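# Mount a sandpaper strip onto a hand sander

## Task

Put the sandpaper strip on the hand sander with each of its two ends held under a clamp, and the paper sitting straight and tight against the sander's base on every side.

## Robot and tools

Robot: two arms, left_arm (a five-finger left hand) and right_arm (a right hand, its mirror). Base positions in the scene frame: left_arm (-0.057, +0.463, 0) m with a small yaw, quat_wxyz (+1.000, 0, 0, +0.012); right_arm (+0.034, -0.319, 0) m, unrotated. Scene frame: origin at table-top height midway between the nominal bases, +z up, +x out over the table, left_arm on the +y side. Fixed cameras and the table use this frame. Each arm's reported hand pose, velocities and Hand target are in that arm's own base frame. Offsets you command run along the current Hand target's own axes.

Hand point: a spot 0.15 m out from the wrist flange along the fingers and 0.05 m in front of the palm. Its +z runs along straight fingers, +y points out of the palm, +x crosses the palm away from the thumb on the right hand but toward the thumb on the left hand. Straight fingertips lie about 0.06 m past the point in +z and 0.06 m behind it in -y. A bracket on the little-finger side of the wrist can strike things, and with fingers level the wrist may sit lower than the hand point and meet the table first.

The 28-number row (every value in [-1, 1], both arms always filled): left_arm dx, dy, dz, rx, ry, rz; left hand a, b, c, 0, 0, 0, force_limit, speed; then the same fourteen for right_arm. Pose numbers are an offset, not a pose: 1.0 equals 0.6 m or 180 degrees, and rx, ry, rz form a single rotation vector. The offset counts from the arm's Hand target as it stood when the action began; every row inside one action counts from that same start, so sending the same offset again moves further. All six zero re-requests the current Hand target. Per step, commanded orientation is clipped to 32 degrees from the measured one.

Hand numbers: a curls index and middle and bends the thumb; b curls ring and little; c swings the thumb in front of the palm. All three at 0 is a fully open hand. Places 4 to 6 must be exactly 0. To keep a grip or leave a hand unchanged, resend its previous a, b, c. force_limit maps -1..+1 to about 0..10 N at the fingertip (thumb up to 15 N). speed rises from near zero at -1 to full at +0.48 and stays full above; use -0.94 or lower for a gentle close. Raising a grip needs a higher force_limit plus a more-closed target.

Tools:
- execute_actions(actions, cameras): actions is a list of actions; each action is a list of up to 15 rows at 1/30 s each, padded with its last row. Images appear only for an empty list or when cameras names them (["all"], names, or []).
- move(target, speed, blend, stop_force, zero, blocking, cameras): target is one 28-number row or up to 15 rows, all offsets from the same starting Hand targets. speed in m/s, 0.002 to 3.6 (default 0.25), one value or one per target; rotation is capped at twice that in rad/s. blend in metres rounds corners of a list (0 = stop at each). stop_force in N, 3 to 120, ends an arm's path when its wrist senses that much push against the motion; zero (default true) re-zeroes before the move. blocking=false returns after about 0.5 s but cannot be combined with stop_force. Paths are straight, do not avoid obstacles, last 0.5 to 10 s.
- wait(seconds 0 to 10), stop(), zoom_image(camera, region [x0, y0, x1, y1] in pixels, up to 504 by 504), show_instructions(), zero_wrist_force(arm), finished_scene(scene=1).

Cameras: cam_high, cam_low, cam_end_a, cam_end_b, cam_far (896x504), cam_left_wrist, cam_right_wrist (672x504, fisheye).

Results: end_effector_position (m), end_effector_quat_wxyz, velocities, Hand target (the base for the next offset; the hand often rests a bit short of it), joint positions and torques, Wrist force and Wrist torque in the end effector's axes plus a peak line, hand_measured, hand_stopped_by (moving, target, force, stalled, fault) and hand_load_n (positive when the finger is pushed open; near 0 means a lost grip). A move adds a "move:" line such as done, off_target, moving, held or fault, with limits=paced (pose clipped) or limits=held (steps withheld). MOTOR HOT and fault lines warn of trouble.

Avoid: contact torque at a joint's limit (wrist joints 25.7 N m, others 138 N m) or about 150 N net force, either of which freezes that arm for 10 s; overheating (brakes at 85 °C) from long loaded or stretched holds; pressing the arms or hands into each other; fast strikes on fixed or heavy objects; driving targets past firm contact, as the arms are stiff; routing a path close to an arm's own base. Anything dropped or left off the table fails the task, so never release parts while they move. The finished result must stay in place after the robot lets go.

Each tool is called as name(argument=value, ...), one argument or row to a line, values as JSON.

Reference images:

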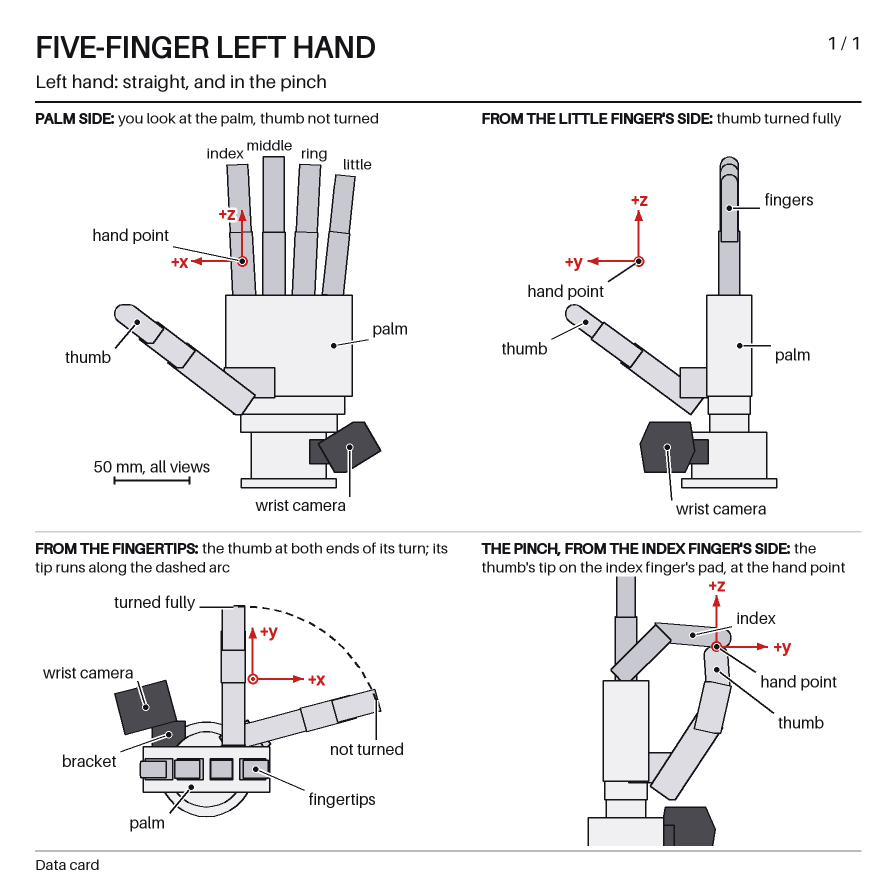

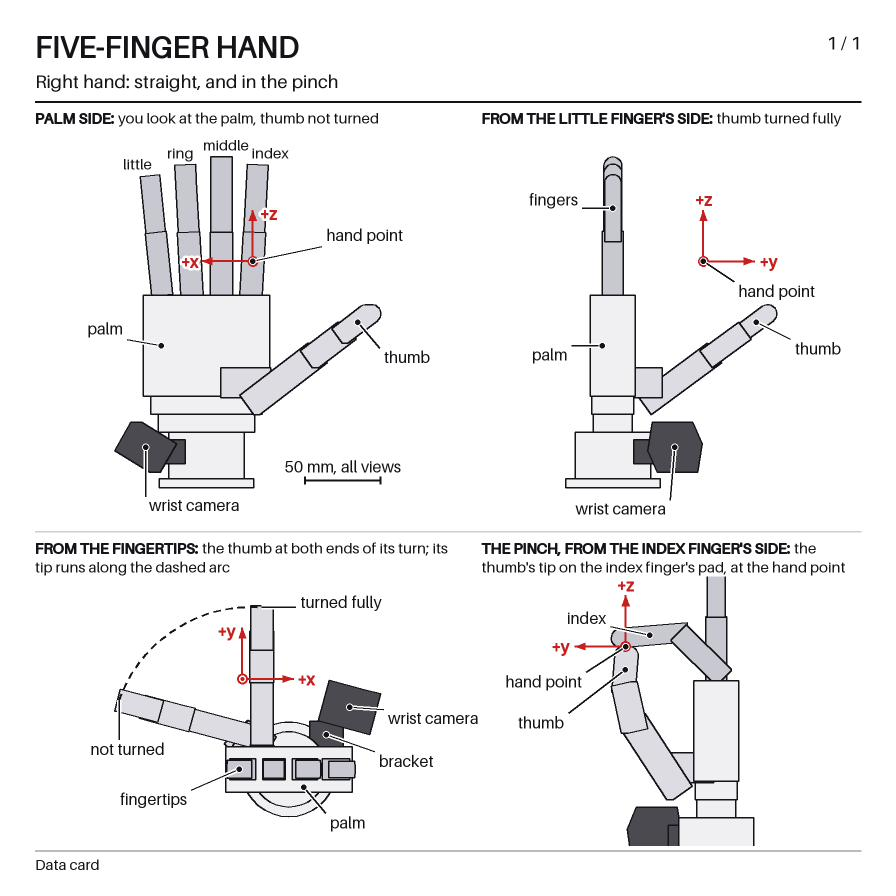

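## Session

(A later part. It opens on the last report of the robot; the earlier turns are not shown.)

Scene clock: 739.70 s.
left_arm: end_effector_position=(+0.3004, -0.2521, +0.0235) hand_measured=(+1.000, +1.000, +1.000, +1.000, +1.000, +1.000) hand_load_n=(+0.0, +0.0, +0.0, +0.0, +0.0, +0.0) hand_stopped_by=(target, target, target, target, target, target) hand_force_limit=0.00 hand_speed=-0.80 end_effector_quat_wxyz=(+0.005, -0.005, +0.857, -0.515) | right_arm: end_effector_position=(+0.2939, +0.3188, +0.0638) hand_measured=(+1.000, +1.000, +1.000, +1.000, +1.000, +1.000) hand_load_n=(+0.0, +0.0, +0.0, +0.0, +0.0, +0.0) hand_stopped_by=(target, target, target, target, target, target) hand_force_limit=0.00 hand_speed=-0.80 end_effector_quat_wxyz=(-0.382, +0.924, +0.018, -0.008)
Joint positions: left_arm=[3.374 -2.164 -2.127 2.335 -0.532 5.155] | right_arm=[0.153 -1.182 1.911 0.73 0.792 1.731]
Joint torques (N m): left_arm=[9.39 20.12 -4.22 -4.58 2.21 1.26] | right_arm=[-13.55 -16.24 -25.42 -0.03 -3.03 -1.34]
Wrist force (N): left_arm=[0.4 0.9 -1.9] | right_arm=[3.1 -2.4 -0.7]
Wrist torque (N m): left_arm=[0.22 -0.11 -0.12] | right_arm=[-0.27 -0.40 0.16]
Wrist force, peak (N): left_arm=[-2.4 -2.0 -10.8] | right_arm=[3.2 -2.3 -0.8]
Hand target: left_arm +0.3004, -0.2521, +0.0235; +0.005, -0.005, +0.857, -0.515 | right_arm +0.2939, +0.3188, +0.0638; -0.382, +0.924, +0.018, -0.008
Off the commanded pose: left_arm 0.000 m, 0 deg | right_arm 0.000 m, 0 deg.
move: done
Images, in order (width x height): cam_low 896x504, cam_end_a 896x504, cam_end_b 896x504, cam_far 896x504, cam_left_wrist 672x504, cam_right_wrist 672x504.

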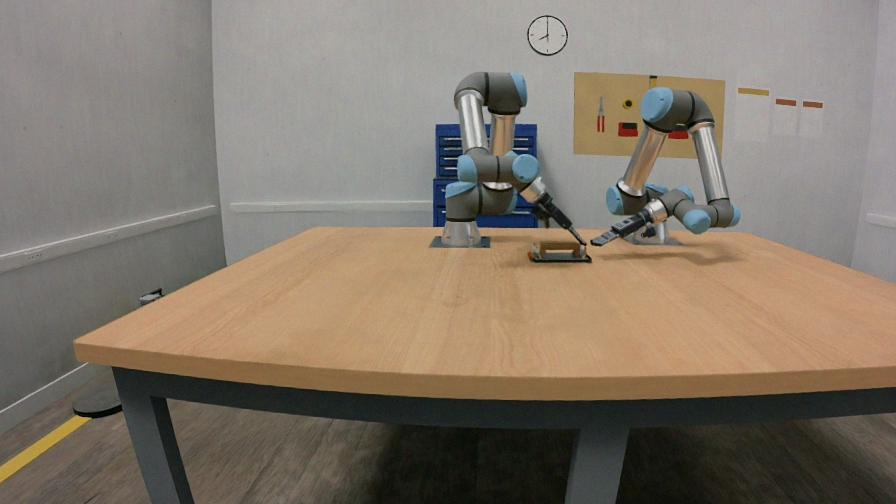

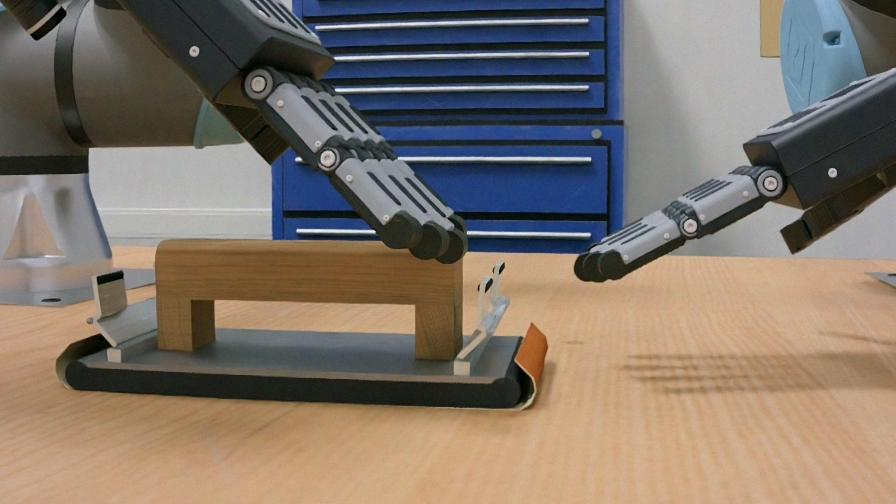

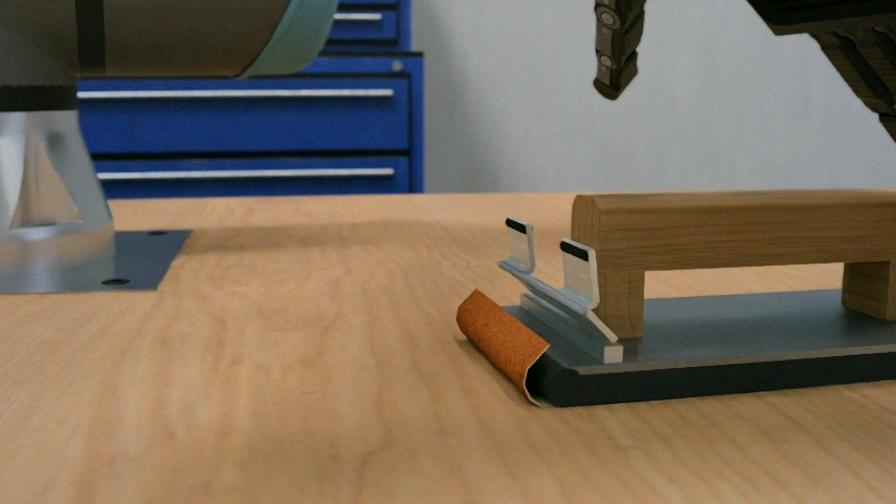

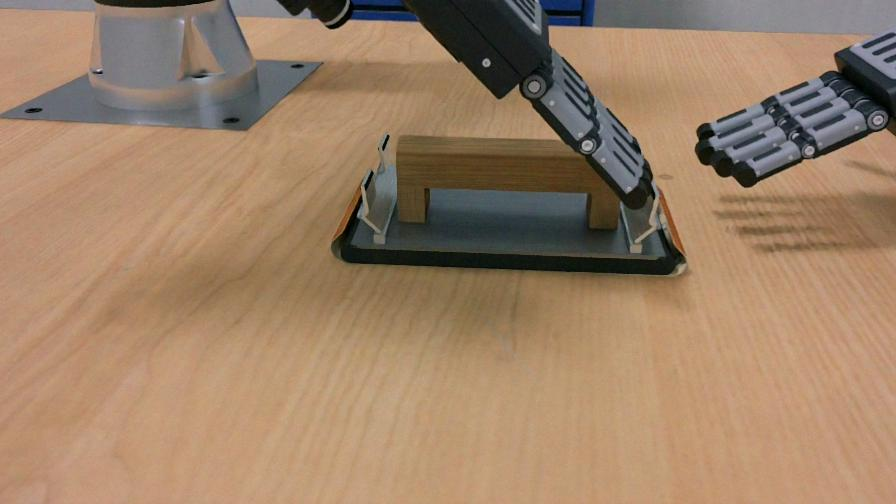

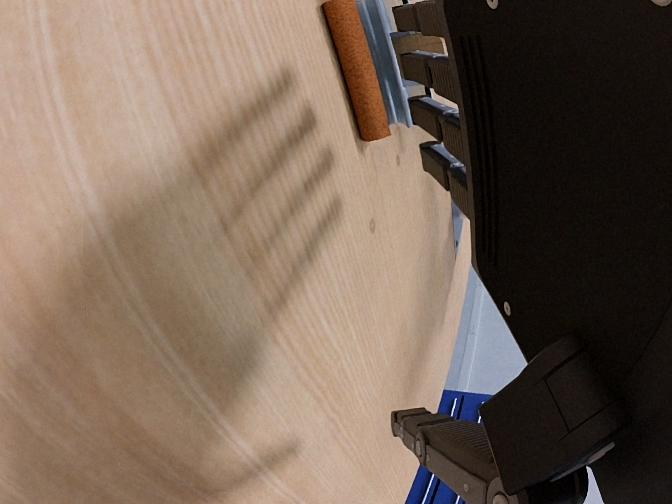

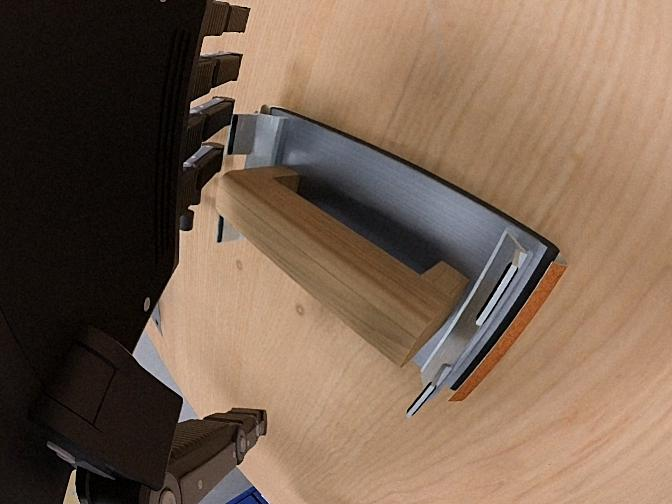

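move(
  target=[0.0005,0.0318,0.0395,0,0,0, 0,0,0,0,0,0, 0,-0.8, 0.0083,0.0024,0.0118,0,0,0, 0,0,0,0,0,0, 0,-0.8],
  speed=0.05,
  stop_force=8,
  cameras=["cam_end_a","cam_end_b","cam_far","cam_left_wrist","cam_right_wrist"],
)

Scene clock: 767.33 s.
left_arm: end_effector_position=(+0.3003, -0.2640, -0.0045) hand_measured=(+1.000, +1.000, +1.000, +1.000, +1.000, +1.000) hand_load_n=(+0.0, +0.0, +0.0, +0.0, +0.0, -0.5) hand_stopped_by=(target, target, target, target, target, target) hand_force_limit=0.00 hand_speed=-0.80 end_effector_quat_wxyz=(+0.005, -0.005, +0.857, -0.515) | right_arm: end_effector_position=(+0.2987, +0.3230, +0.0577) hand_measured=(+1.000, +1.000, +1.000, +1.000, +1.000, +1.000) hand_load_n=(+0.0, +0.0, +0.0, +0.0, +0.0, +0.0) hand_stopped_by=(target, target, target, target, target, target) hand_force_limit=0.00 hand_speed=-0.80 end_effector_quat_wxyz=(-0.382, +0.924, +0.018, -0.008)
Joint positions: left_arm=[3.336 -2.226 -2.111 2.442 -0.519 5.085] | right_arm=[0.163 -1.161 1.896 0.715 0.793 1.744]
Joint torques (N m): left_arm=[-7.03 19.94 14.38 -1.13 2.27 -1.93] | right_arm=[12.45 -17.6 -25.4 0.06 0.99 1.55]
Wrist force (N): left_arm=[0.3 0.8 -1.7] | right_arm=[3.2 -2.0 -0.5]
Wrist torque (N m): left_arm=[0.17 -0.09 -0.02] | right_arm=[-0.23 -0.45 0.03]
Wrist force, peak (N): left_arm=[0.3 1.0 -2.2] | right_arm=[3.6 -2.4 -0.7]
Hand target: left_arm +0.3003, -0.2640, -0.0045; +0.005, -0.005, +0.857, -0.515 | right_arm +0.2987, +0.3230, +0.0577; -0.382, +0.924, +0.018, -0.008
Off the commanded pose: left_arm 0.000 m, 0 deg | right_arm 0.000 m, 0 deg.
move: done
Images, in order (width x height): cam_end_a 896x504, cam_end_b 896x504, cam_far 896x504, cam_left_wrist 672x504, cam_right_wrist 672x504.

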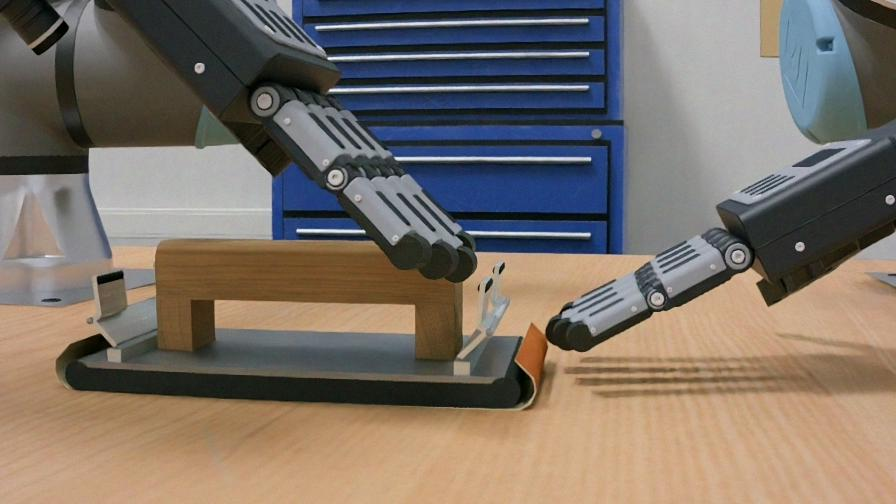

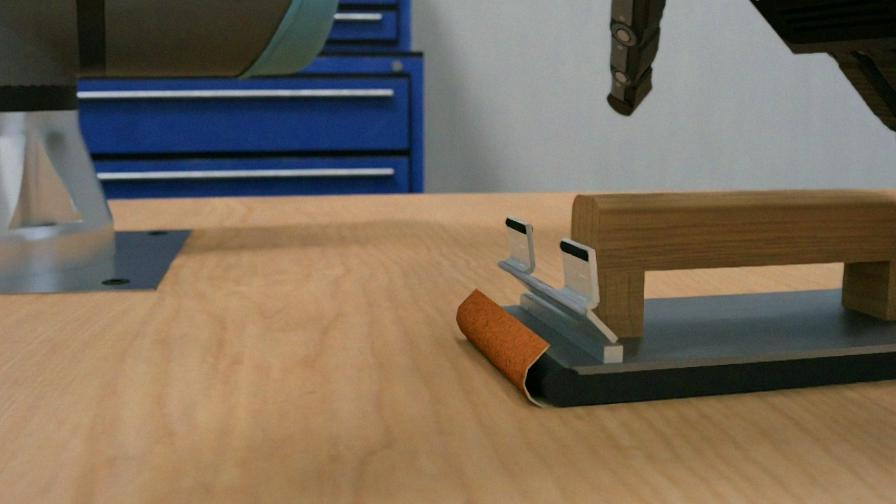

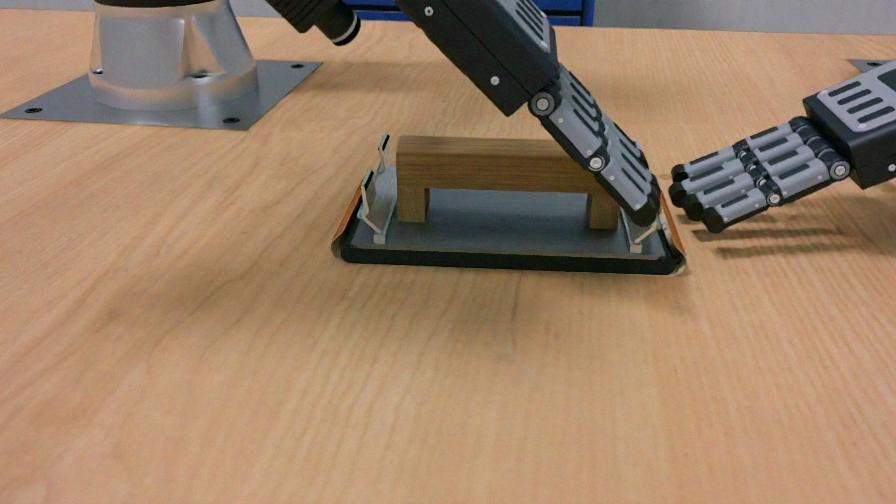

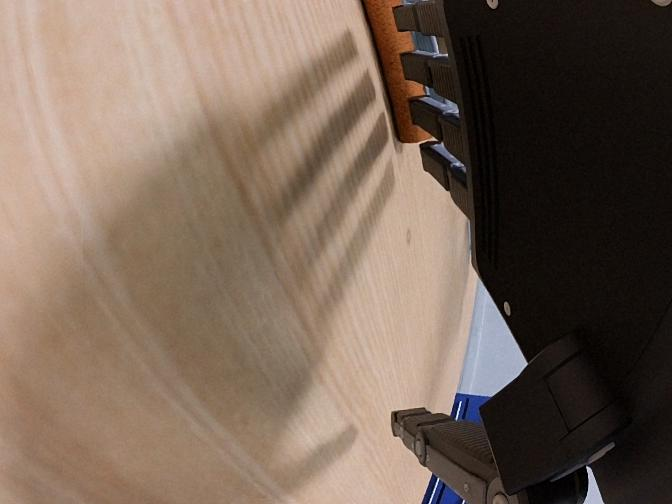

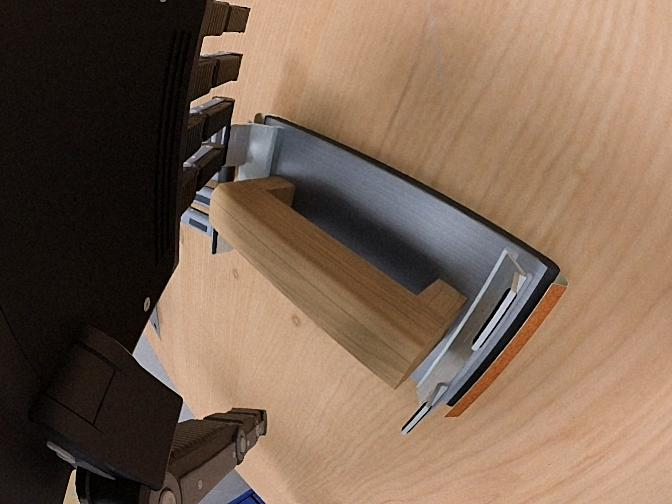

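zoom_image(
  camera="cam_end_a",
  region=[380, 200, 640, 430],
)

zoom_image(
  camera="cam_far",
  region=[580, 100, 780, 290],
)

zoom_image(
  camera="cam_right_wrist",
  region=[150, 60, 330, 280],
)

zoom_image(
  camera="cam_left_wrist",
  region=[300, 0, 480, 220],
)

Scaled by 1.938 from the camera's 896x504 image, which has a finer 1280x720 frame.

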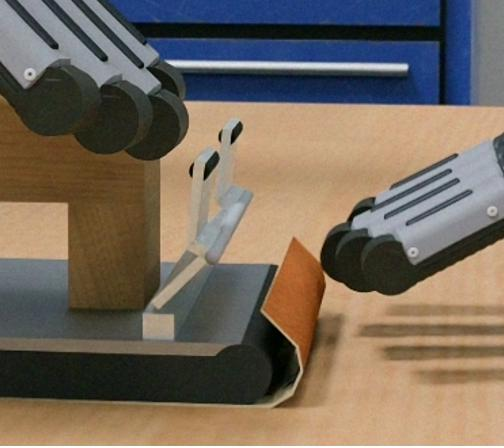

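Scaled by 2.520 from the camera's 896x504 image, which has a finer 1280x720 frame.

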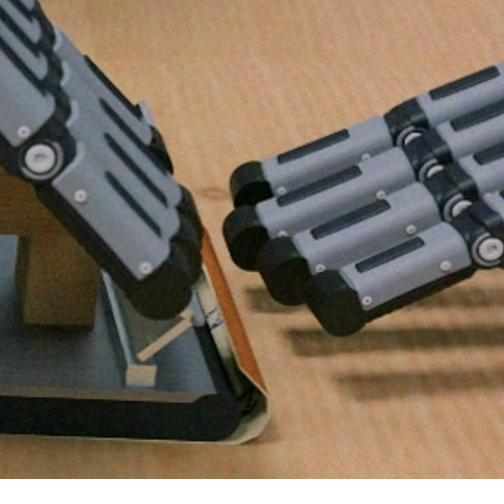

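Scaled by 2.291 from the camera's 672x504 image, which has a finer 960x720 frame.

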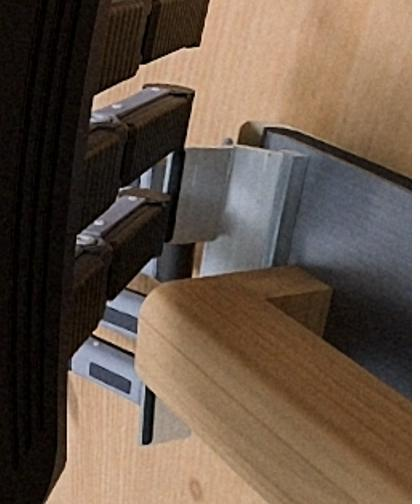

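Scaled by 2.291 from the camera's 672x504 image, which has a finer 960x720 frame.

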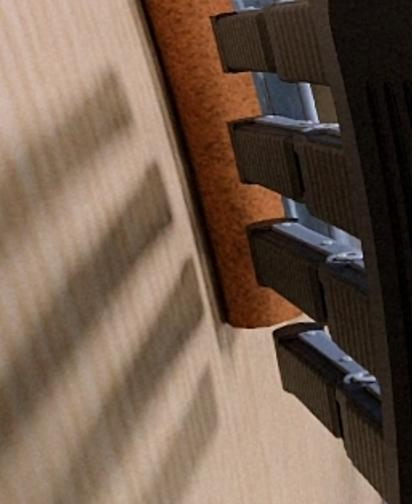

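move(
  target=[0,-0.0125,0.0235,0,0,0, 0,0,0,0,0,0, 0,-0.8, 0.01,0,0,0,0,0, 0,0,0,0,0,0, 0,-0.8],
  speed=0.03,
  stop_force=8,
  cameras=["cam_end_a","cam_end_b","cam_far","cam_left_wrist","cam_right_wrist"],
)

zoom_image(
  camera="cam_end_a",
  region=[380, 200, 640, 430],
)

zoom_image(
  camera="cam_far",
  region=[580, 100, 780, 290],
)

zoom_image(
  camera="cam_right_wrist",
  region=[150, 60, 330, 280],
)

zoom_image(
  camera="cam_left_wrist",
  region=[300, 0, 480, 220],
)

Scene clock: 804.00 s.
left_arm: end_effector_position=(+0.3005, -0.2800, -0.0045) hand_measured=(+1.000, +1.000, +1.000, +1.000, +1.000, +1.000) hand_load_n=(+0.0, +0.0, +0.0, +0.0, +0.0, -0.5) hand_stopped_by=(target, target, target, target, target, target) hand_force_limit=0.00 hand_speed=-0.80 end_effector_quat_wxyz=(+0.005, -0.005, +0.857, -0.515) | right_arm: end_effector_position=(+0.3047, +0.3233, +0.0577) hand_measured=(+1.000, +1.000, +1.000, +1.000, +1.000, +1.000) hand_load_n=(+0.0, +0.0, +0.0, +0.0, +0.0, +0.0) hand_stopped_by=(target, target, target, target, target, target) hand_force_limit=0.00 hand_speed=-0.80 end_effector_quat_wxyz=(-0.382, +0.924, +0.018, -0.008)
Joint positions: left_arm=[3.286 -2.212 -2.094 2.498 -0.505 4.985] | right_arm=[0.161 -1.15 1.879 0.722 0.793 1.741]
Joint torques (N m): left_arm=[-7.46 36.01 13.91 -1.06 2.29 -1.8] | right_arm=[-12.74 -17.56 -25.24 4.83 -3.08 -1.27]
Wrist force (N): left_arm=[0.3 0.6 -1.7] | right_arm=[3.4 -2.3 -0.3]
Wrist torque (N m): left_arm=[0.16 -0.09 0.00] | right_arm=[-0.29 -0.50 0.17]
Wrist force, peak (N): left_arm=[0.3 0.9 -2.0] | right_arm=[3.6 -2.5 -1.1]
Hand target: left_arm +0.3005, -0.2800, -0.0045; +0.005, -0.005, +0.857, -0.515 | right_arm +0.3047, +0.3233, +0.0577; -0.382, +0.924, +0.018, -0.008
Off the commanded pose: left_arm 0.000 m, 0 deg | right_arm 0.000 m, 0 deg.
move: done
Images, in order (width x height): cam_end_a 896x504, cam_end_b 896x504, cam_far 896x504, cam_left_wrist 672x504, cam_right_wrist 672x504.

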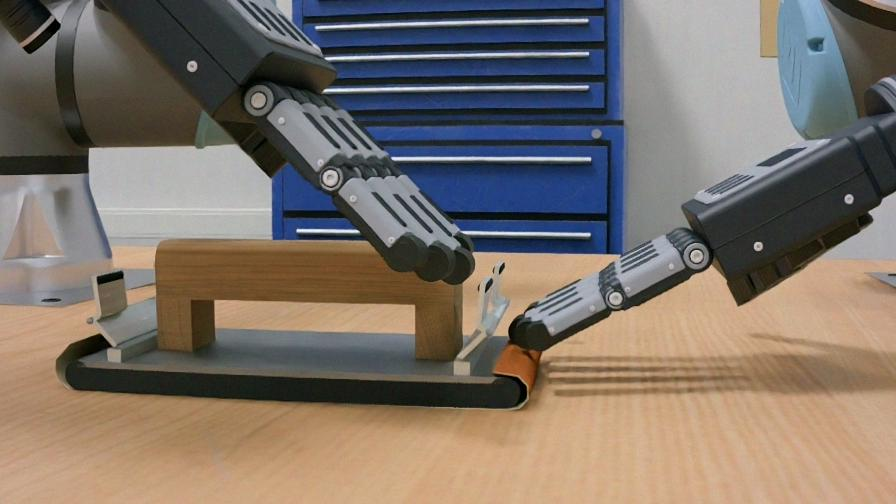

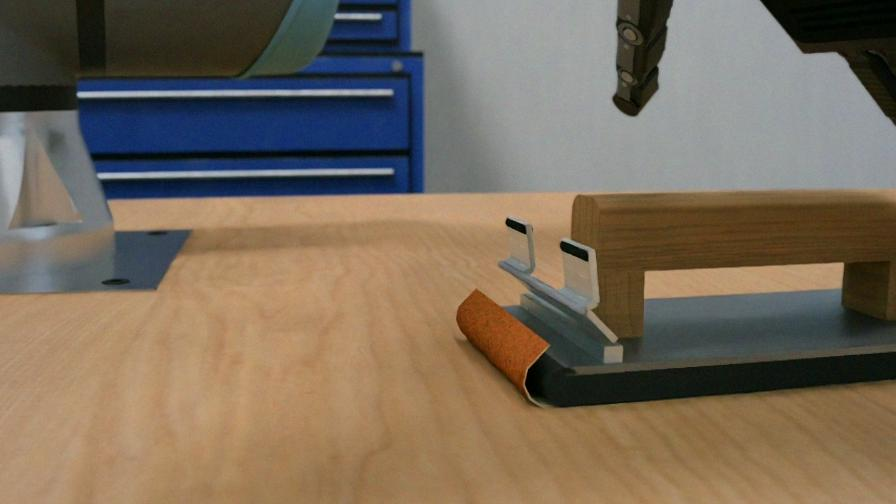

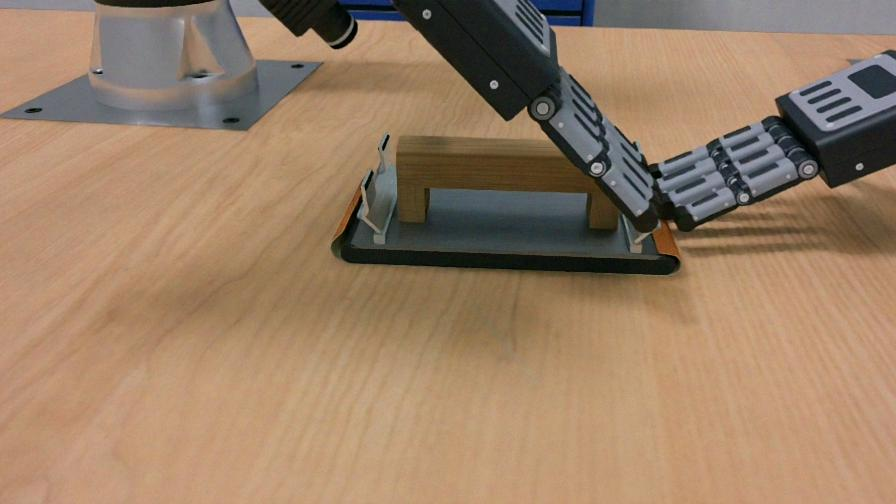

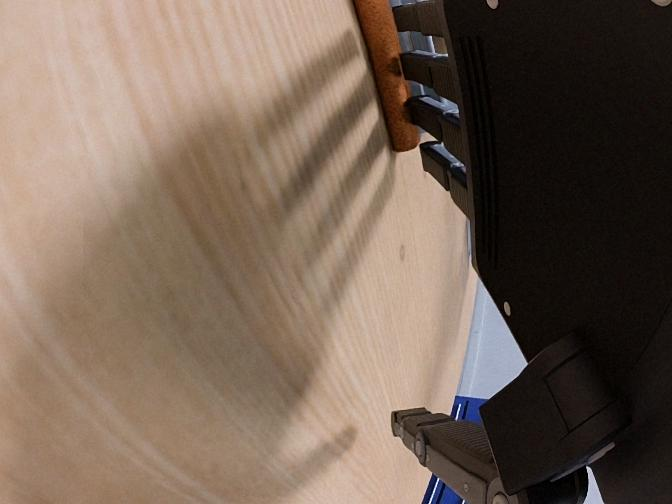

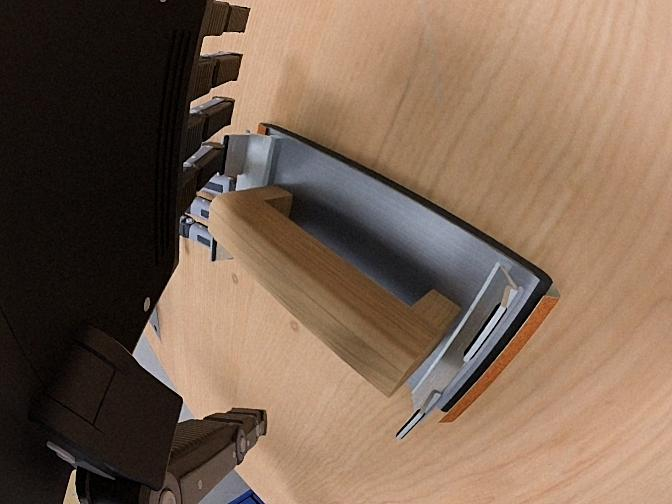

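Scaled by 1.938 from the camera's 896x504 image, which has a finer 1280x720 frame.

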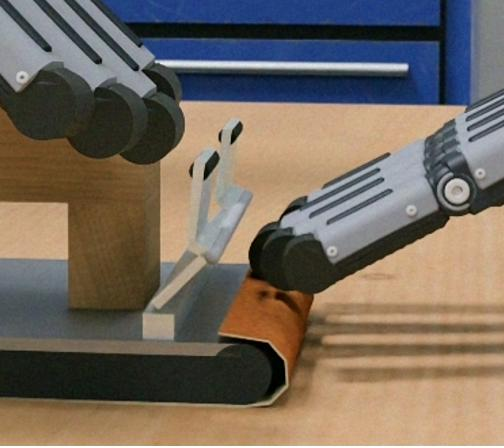

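Scaled by 2.520 from the camera's 896x504 image, which has a finer 1280x720 frame.

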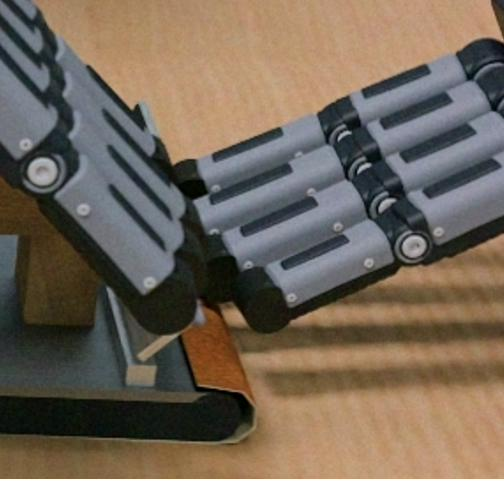

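Scaled by 2.291 from the camera's 672x504 image, which has a finer 960x720 frame.

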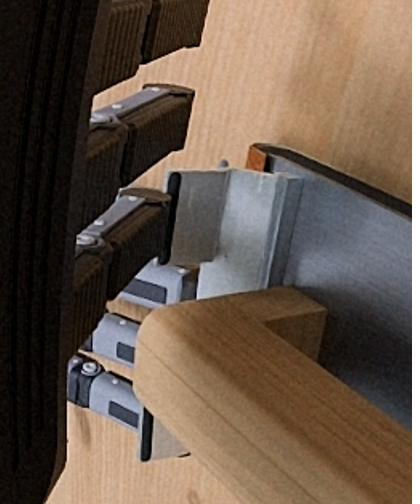

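Scaled by 2.291 from the camera's 672x504 image, which has a finer 960x720 frame.

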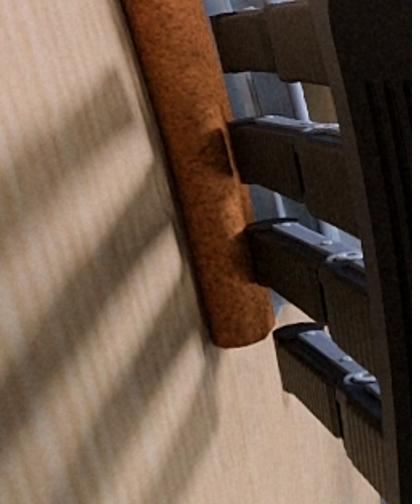

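move(
  target=[0,0,0,0,0,0, 0,0,0,0,0,0, 0,-0.8, 0,0.0065,0.0135,0,0,0, 0,0,0,0,0,0, 0,-0.8],
  speed=0.03,
  stop_force=10,
  cameras=["cam_end_a","cam_far","cam_right_wrist"],
)

zoom_image(
  camera="cam_end_a",
  region=[380, 200, 640, 430],
)

zoom_image(
  camera="cam_far",
  region=[580, 100, 780, 290],
)

zoom_image(
  camera="cam_right_wrist",
  region=[150, 60, 330, 280],
)

Scene clock: 825.83 s.
left_arm: end_effector_position=(+0.3005, -0.2800, -0.0045) hand_measured=(+1.000, +1.000, +1.000, +1.000, +1.000, +1.000) hand_load_n=(+0.0, +0.0, +0.0, +0.0, +0.0, -0.5) hand_stopped_by=(target, target, target, target, target, target) hand_force_limit=0.00 hand_speed=-0.80 end_effector_quat_wxyz=(+0.005, -0.005, +0.857, -0.515) | right_arm: end_effector_position=(+0.3045, +0.3262, +0.0492) hand_measured=(+1.000, +1.000, +1.000, +1.000, +1.000, +1.000) hand_load_n=(+0.0, +0.0, +0.0, +0.0, +0.0, +0.0) hand_stopped_by=(target, target, target, target, target, target) hand_force_limit=0.00 hand_speed=-0.80 end_effector_quat_wxyz=(-0.382, +0.924, +0.018, -0.008)
Joint positions: left_arm=[3.286 -2.212 -2.094 2.498 -0.505 4.985] | right_arm=[0.169 -1.135 1.881 0.697 0.794 1.752]
Joint torques (N m): left_arm=[-6.23 36.47 14.28 -1.03 2.31 -1.96] | right_arm=[12.85 -18.02 -1.54 0.03 0.83 1.5]
Wrist force (N): left_arm=[0.2 0.7 -1.8] | right_arm=[3.5 -2.3 -0.9]
Wrist torque (N m): left_arm=[0.17 -0.08 -0.02] | right_arm=[-0.25 -0.49 0.03]
Wrist force, peak (N): left_arm=[0.4 0.8 -2.0] | right_arm=[3.9 -2.2 -0.7]
Hand target: left_arm +0.3005, -0.2800, -0.0045; +0.005, -0.005, +0.857, -0.515 | right_arm +0.3045, +0.3262, +0.0492; -0.382, +0.924, +0.018, -0.008
Off the commanded pose: left_arm 0.000 m, 0 deg | right_arm 0.000 m, 0 deg.
move: done
Images, in order (width x height): cam_end_a 896x504, cam_far 896x504, cam_right_wrist 672x504.

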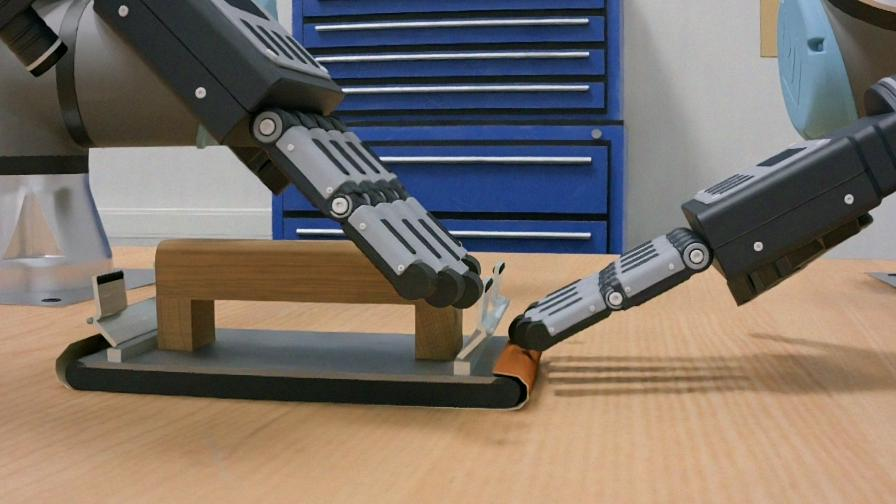

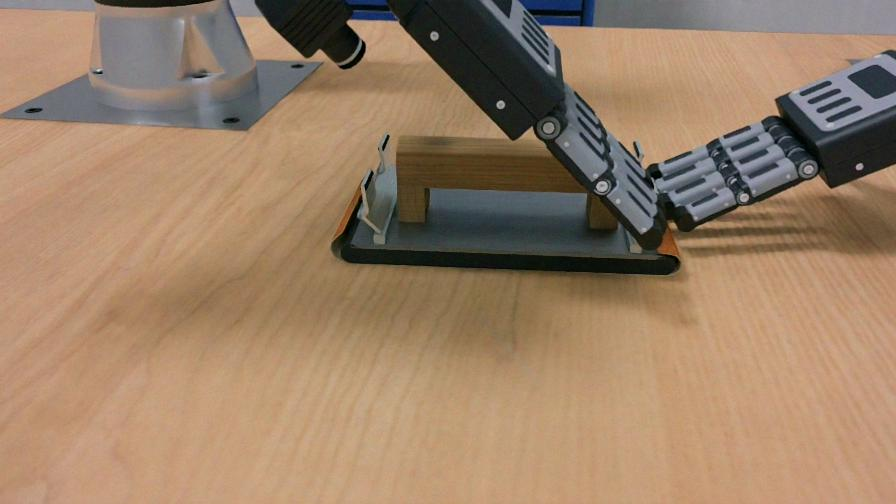

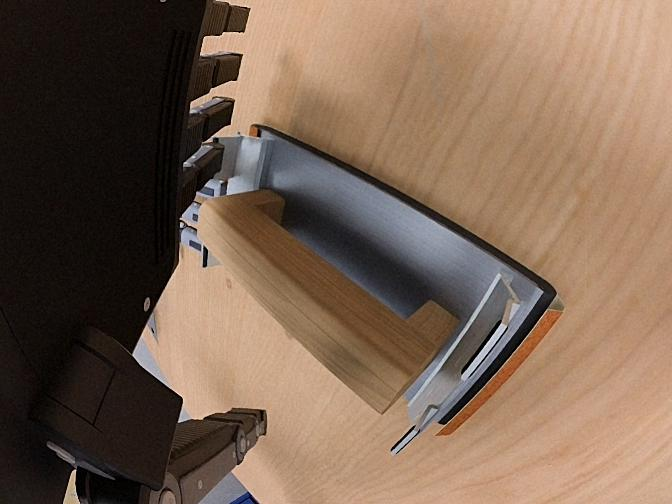

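Scaled by 1.938 from the camera's 896x504 image, which has a finer 1280x720 frame.

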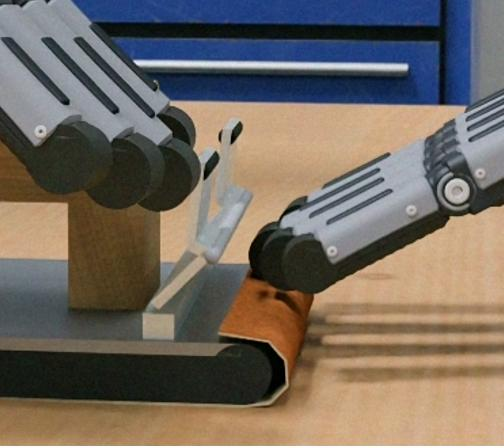

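Scaled by 2.520 from the camera's 896x504 image, which has a finer 1280x720 frame.

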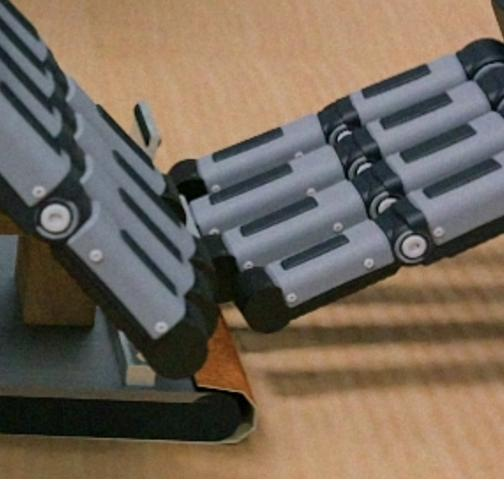

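Scaled by 2.291 from the camera's 672x504 image, which has a finer 960x720 frame.

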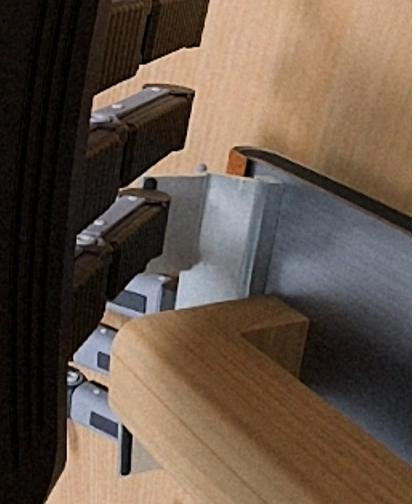

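move(
  target=[0,0,0,0,0,0, 0,0,0,0,0,0, 0,-0.8, 0,0.0005,0.0242,0,0,0, 0,0,0,0,0,0, 0,-0.8],
  speed=0.02,
  stop_force=15,
  cameras=["cam_end_a","cam_far","cam_right_wrist"],
)

zoom_image(
  camera="cam_end_a",
  region=[380, 200, 640, 430],
)

zoom_image(
  camera="cam_right_wrist",
  region=[150, 60, 330, 280],
)

zoom_image(
  camera="cam_far",
  region=[580, 100, 780, 290],
)

Scene clock: 840.13 s.
left_arm: end_effector_position=(+0.3005, -0.2800, -0.0045) hand_measured=(+1.000, +1.000, +1.000, +1.000, +1.000, +1.000) hand_load_n=(+0.0, +0.0, -2.5, +0.0, +0.0, -0.5) hand_stopped_by=(target, target, target, target, target, target) hand_force_limit=0.00 hand_speed=-0.80 end_effector_quat_wxyz=(+0.005, -0.005, +0.857, -0.515) | right_arm: end_effector_position=(+0.3041, +0.3363, +0.0388) hand_measured=(+1.000, +1.000, +1.000, +1.000, +1.000, +1.000) hand_load_n=(+0.0, +0.0, +0.0, +0.0, +0.0, +0.0) hand_stopped_by=(target, target, target, target, target, target) hand_force_limit=0.00 hand_speed=-0.80 end_effector_quat_wxyz=(-0.382, +0.924, +0.018, -0.008)
Joint positions: left_arm=[3.286 -2.212 -2.094 2.498 -0.505 4.985] | right_arm=[0.196 -1.113 1.874 0.657 0.798 1.789]
Joint torques (N m): left_arm=[-6.97 33.14 13.25 -4.34 2.32 -1.94] | right_arm=[12.16 -18.94 -24.81 -0.08 0.94 1.53]
Wrist force (N): left_arm=[0.7 2.7 -0.9] | right_arm=[3.1 -2.2 -1.0]
Wrist torque (N m): left_arm=[0.05 -0.12 -0.04] | right_arm=[-0.25 -0.42 0.01]
Wrist force, peak (N): left_arm=[0.6 3.1 -0.9] | right_arm=[3.6 -3.3 -6.5]
Hand target: left_arm +0.3005, -0.2800, -0.0045; +0.005, -0.005, +0.857, -0.515 | right_arm +0.3041, +0.3363, +0.0388; -0.382, +0.924, +0.018, -0.008
Off the commanded pose: left_arm 0.000 m, 0 deg | right_arm 0.000 m, 0 deg.
move: done
Images, in order (width x height): cam_end_a 896x504, cam_far 896x504, cam_right_wrist 672x504.

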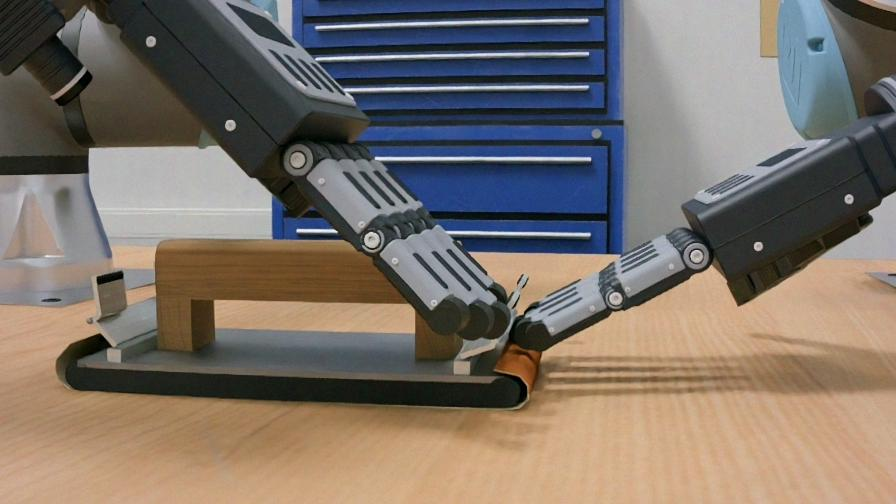

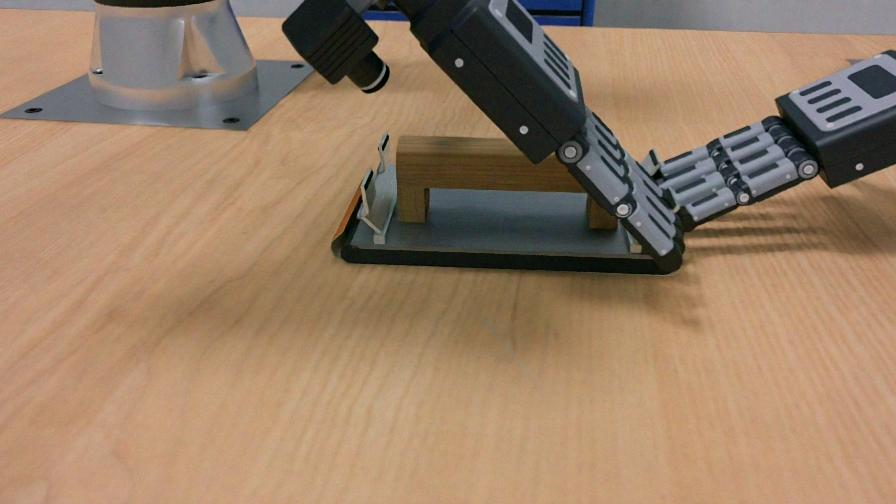

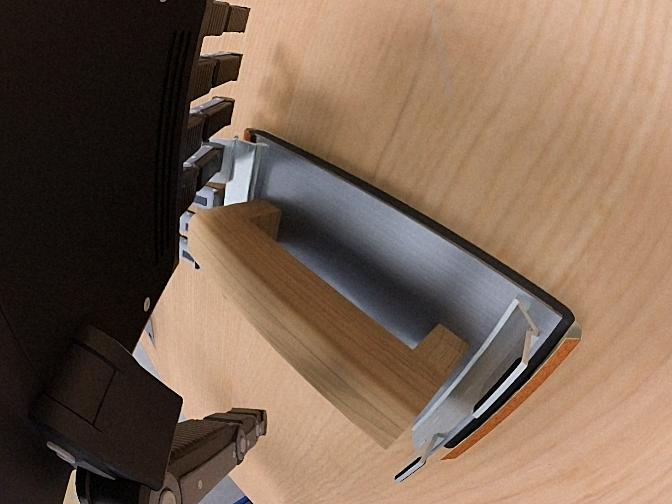

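Scaled by 1.938 from the camera's 896x504 image, which has a finer 1280x720 frame.

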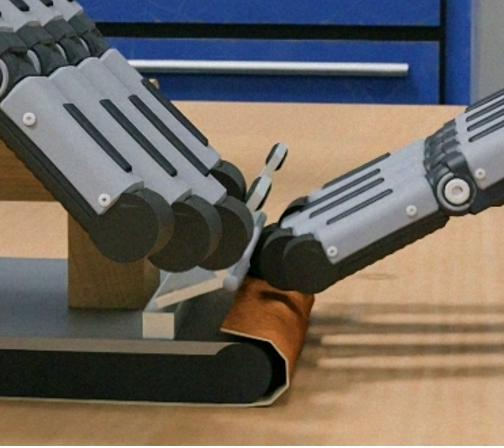

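Scaled by 2.291 from the camera's 672x504 image, which has a finer 960x720 frame.

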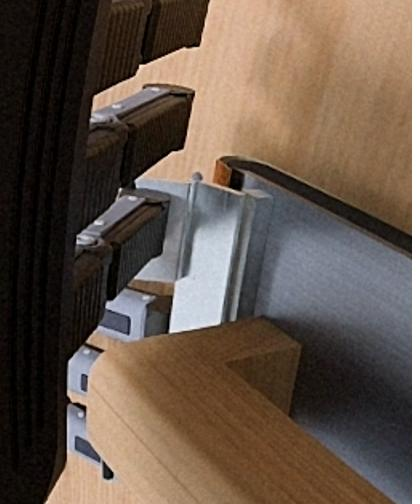

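Scaled by 2.520 from the camera's 896x504 image, which has a finer 1280x720 frame.

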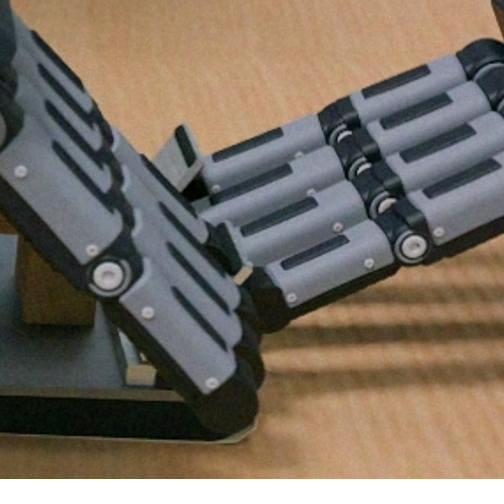

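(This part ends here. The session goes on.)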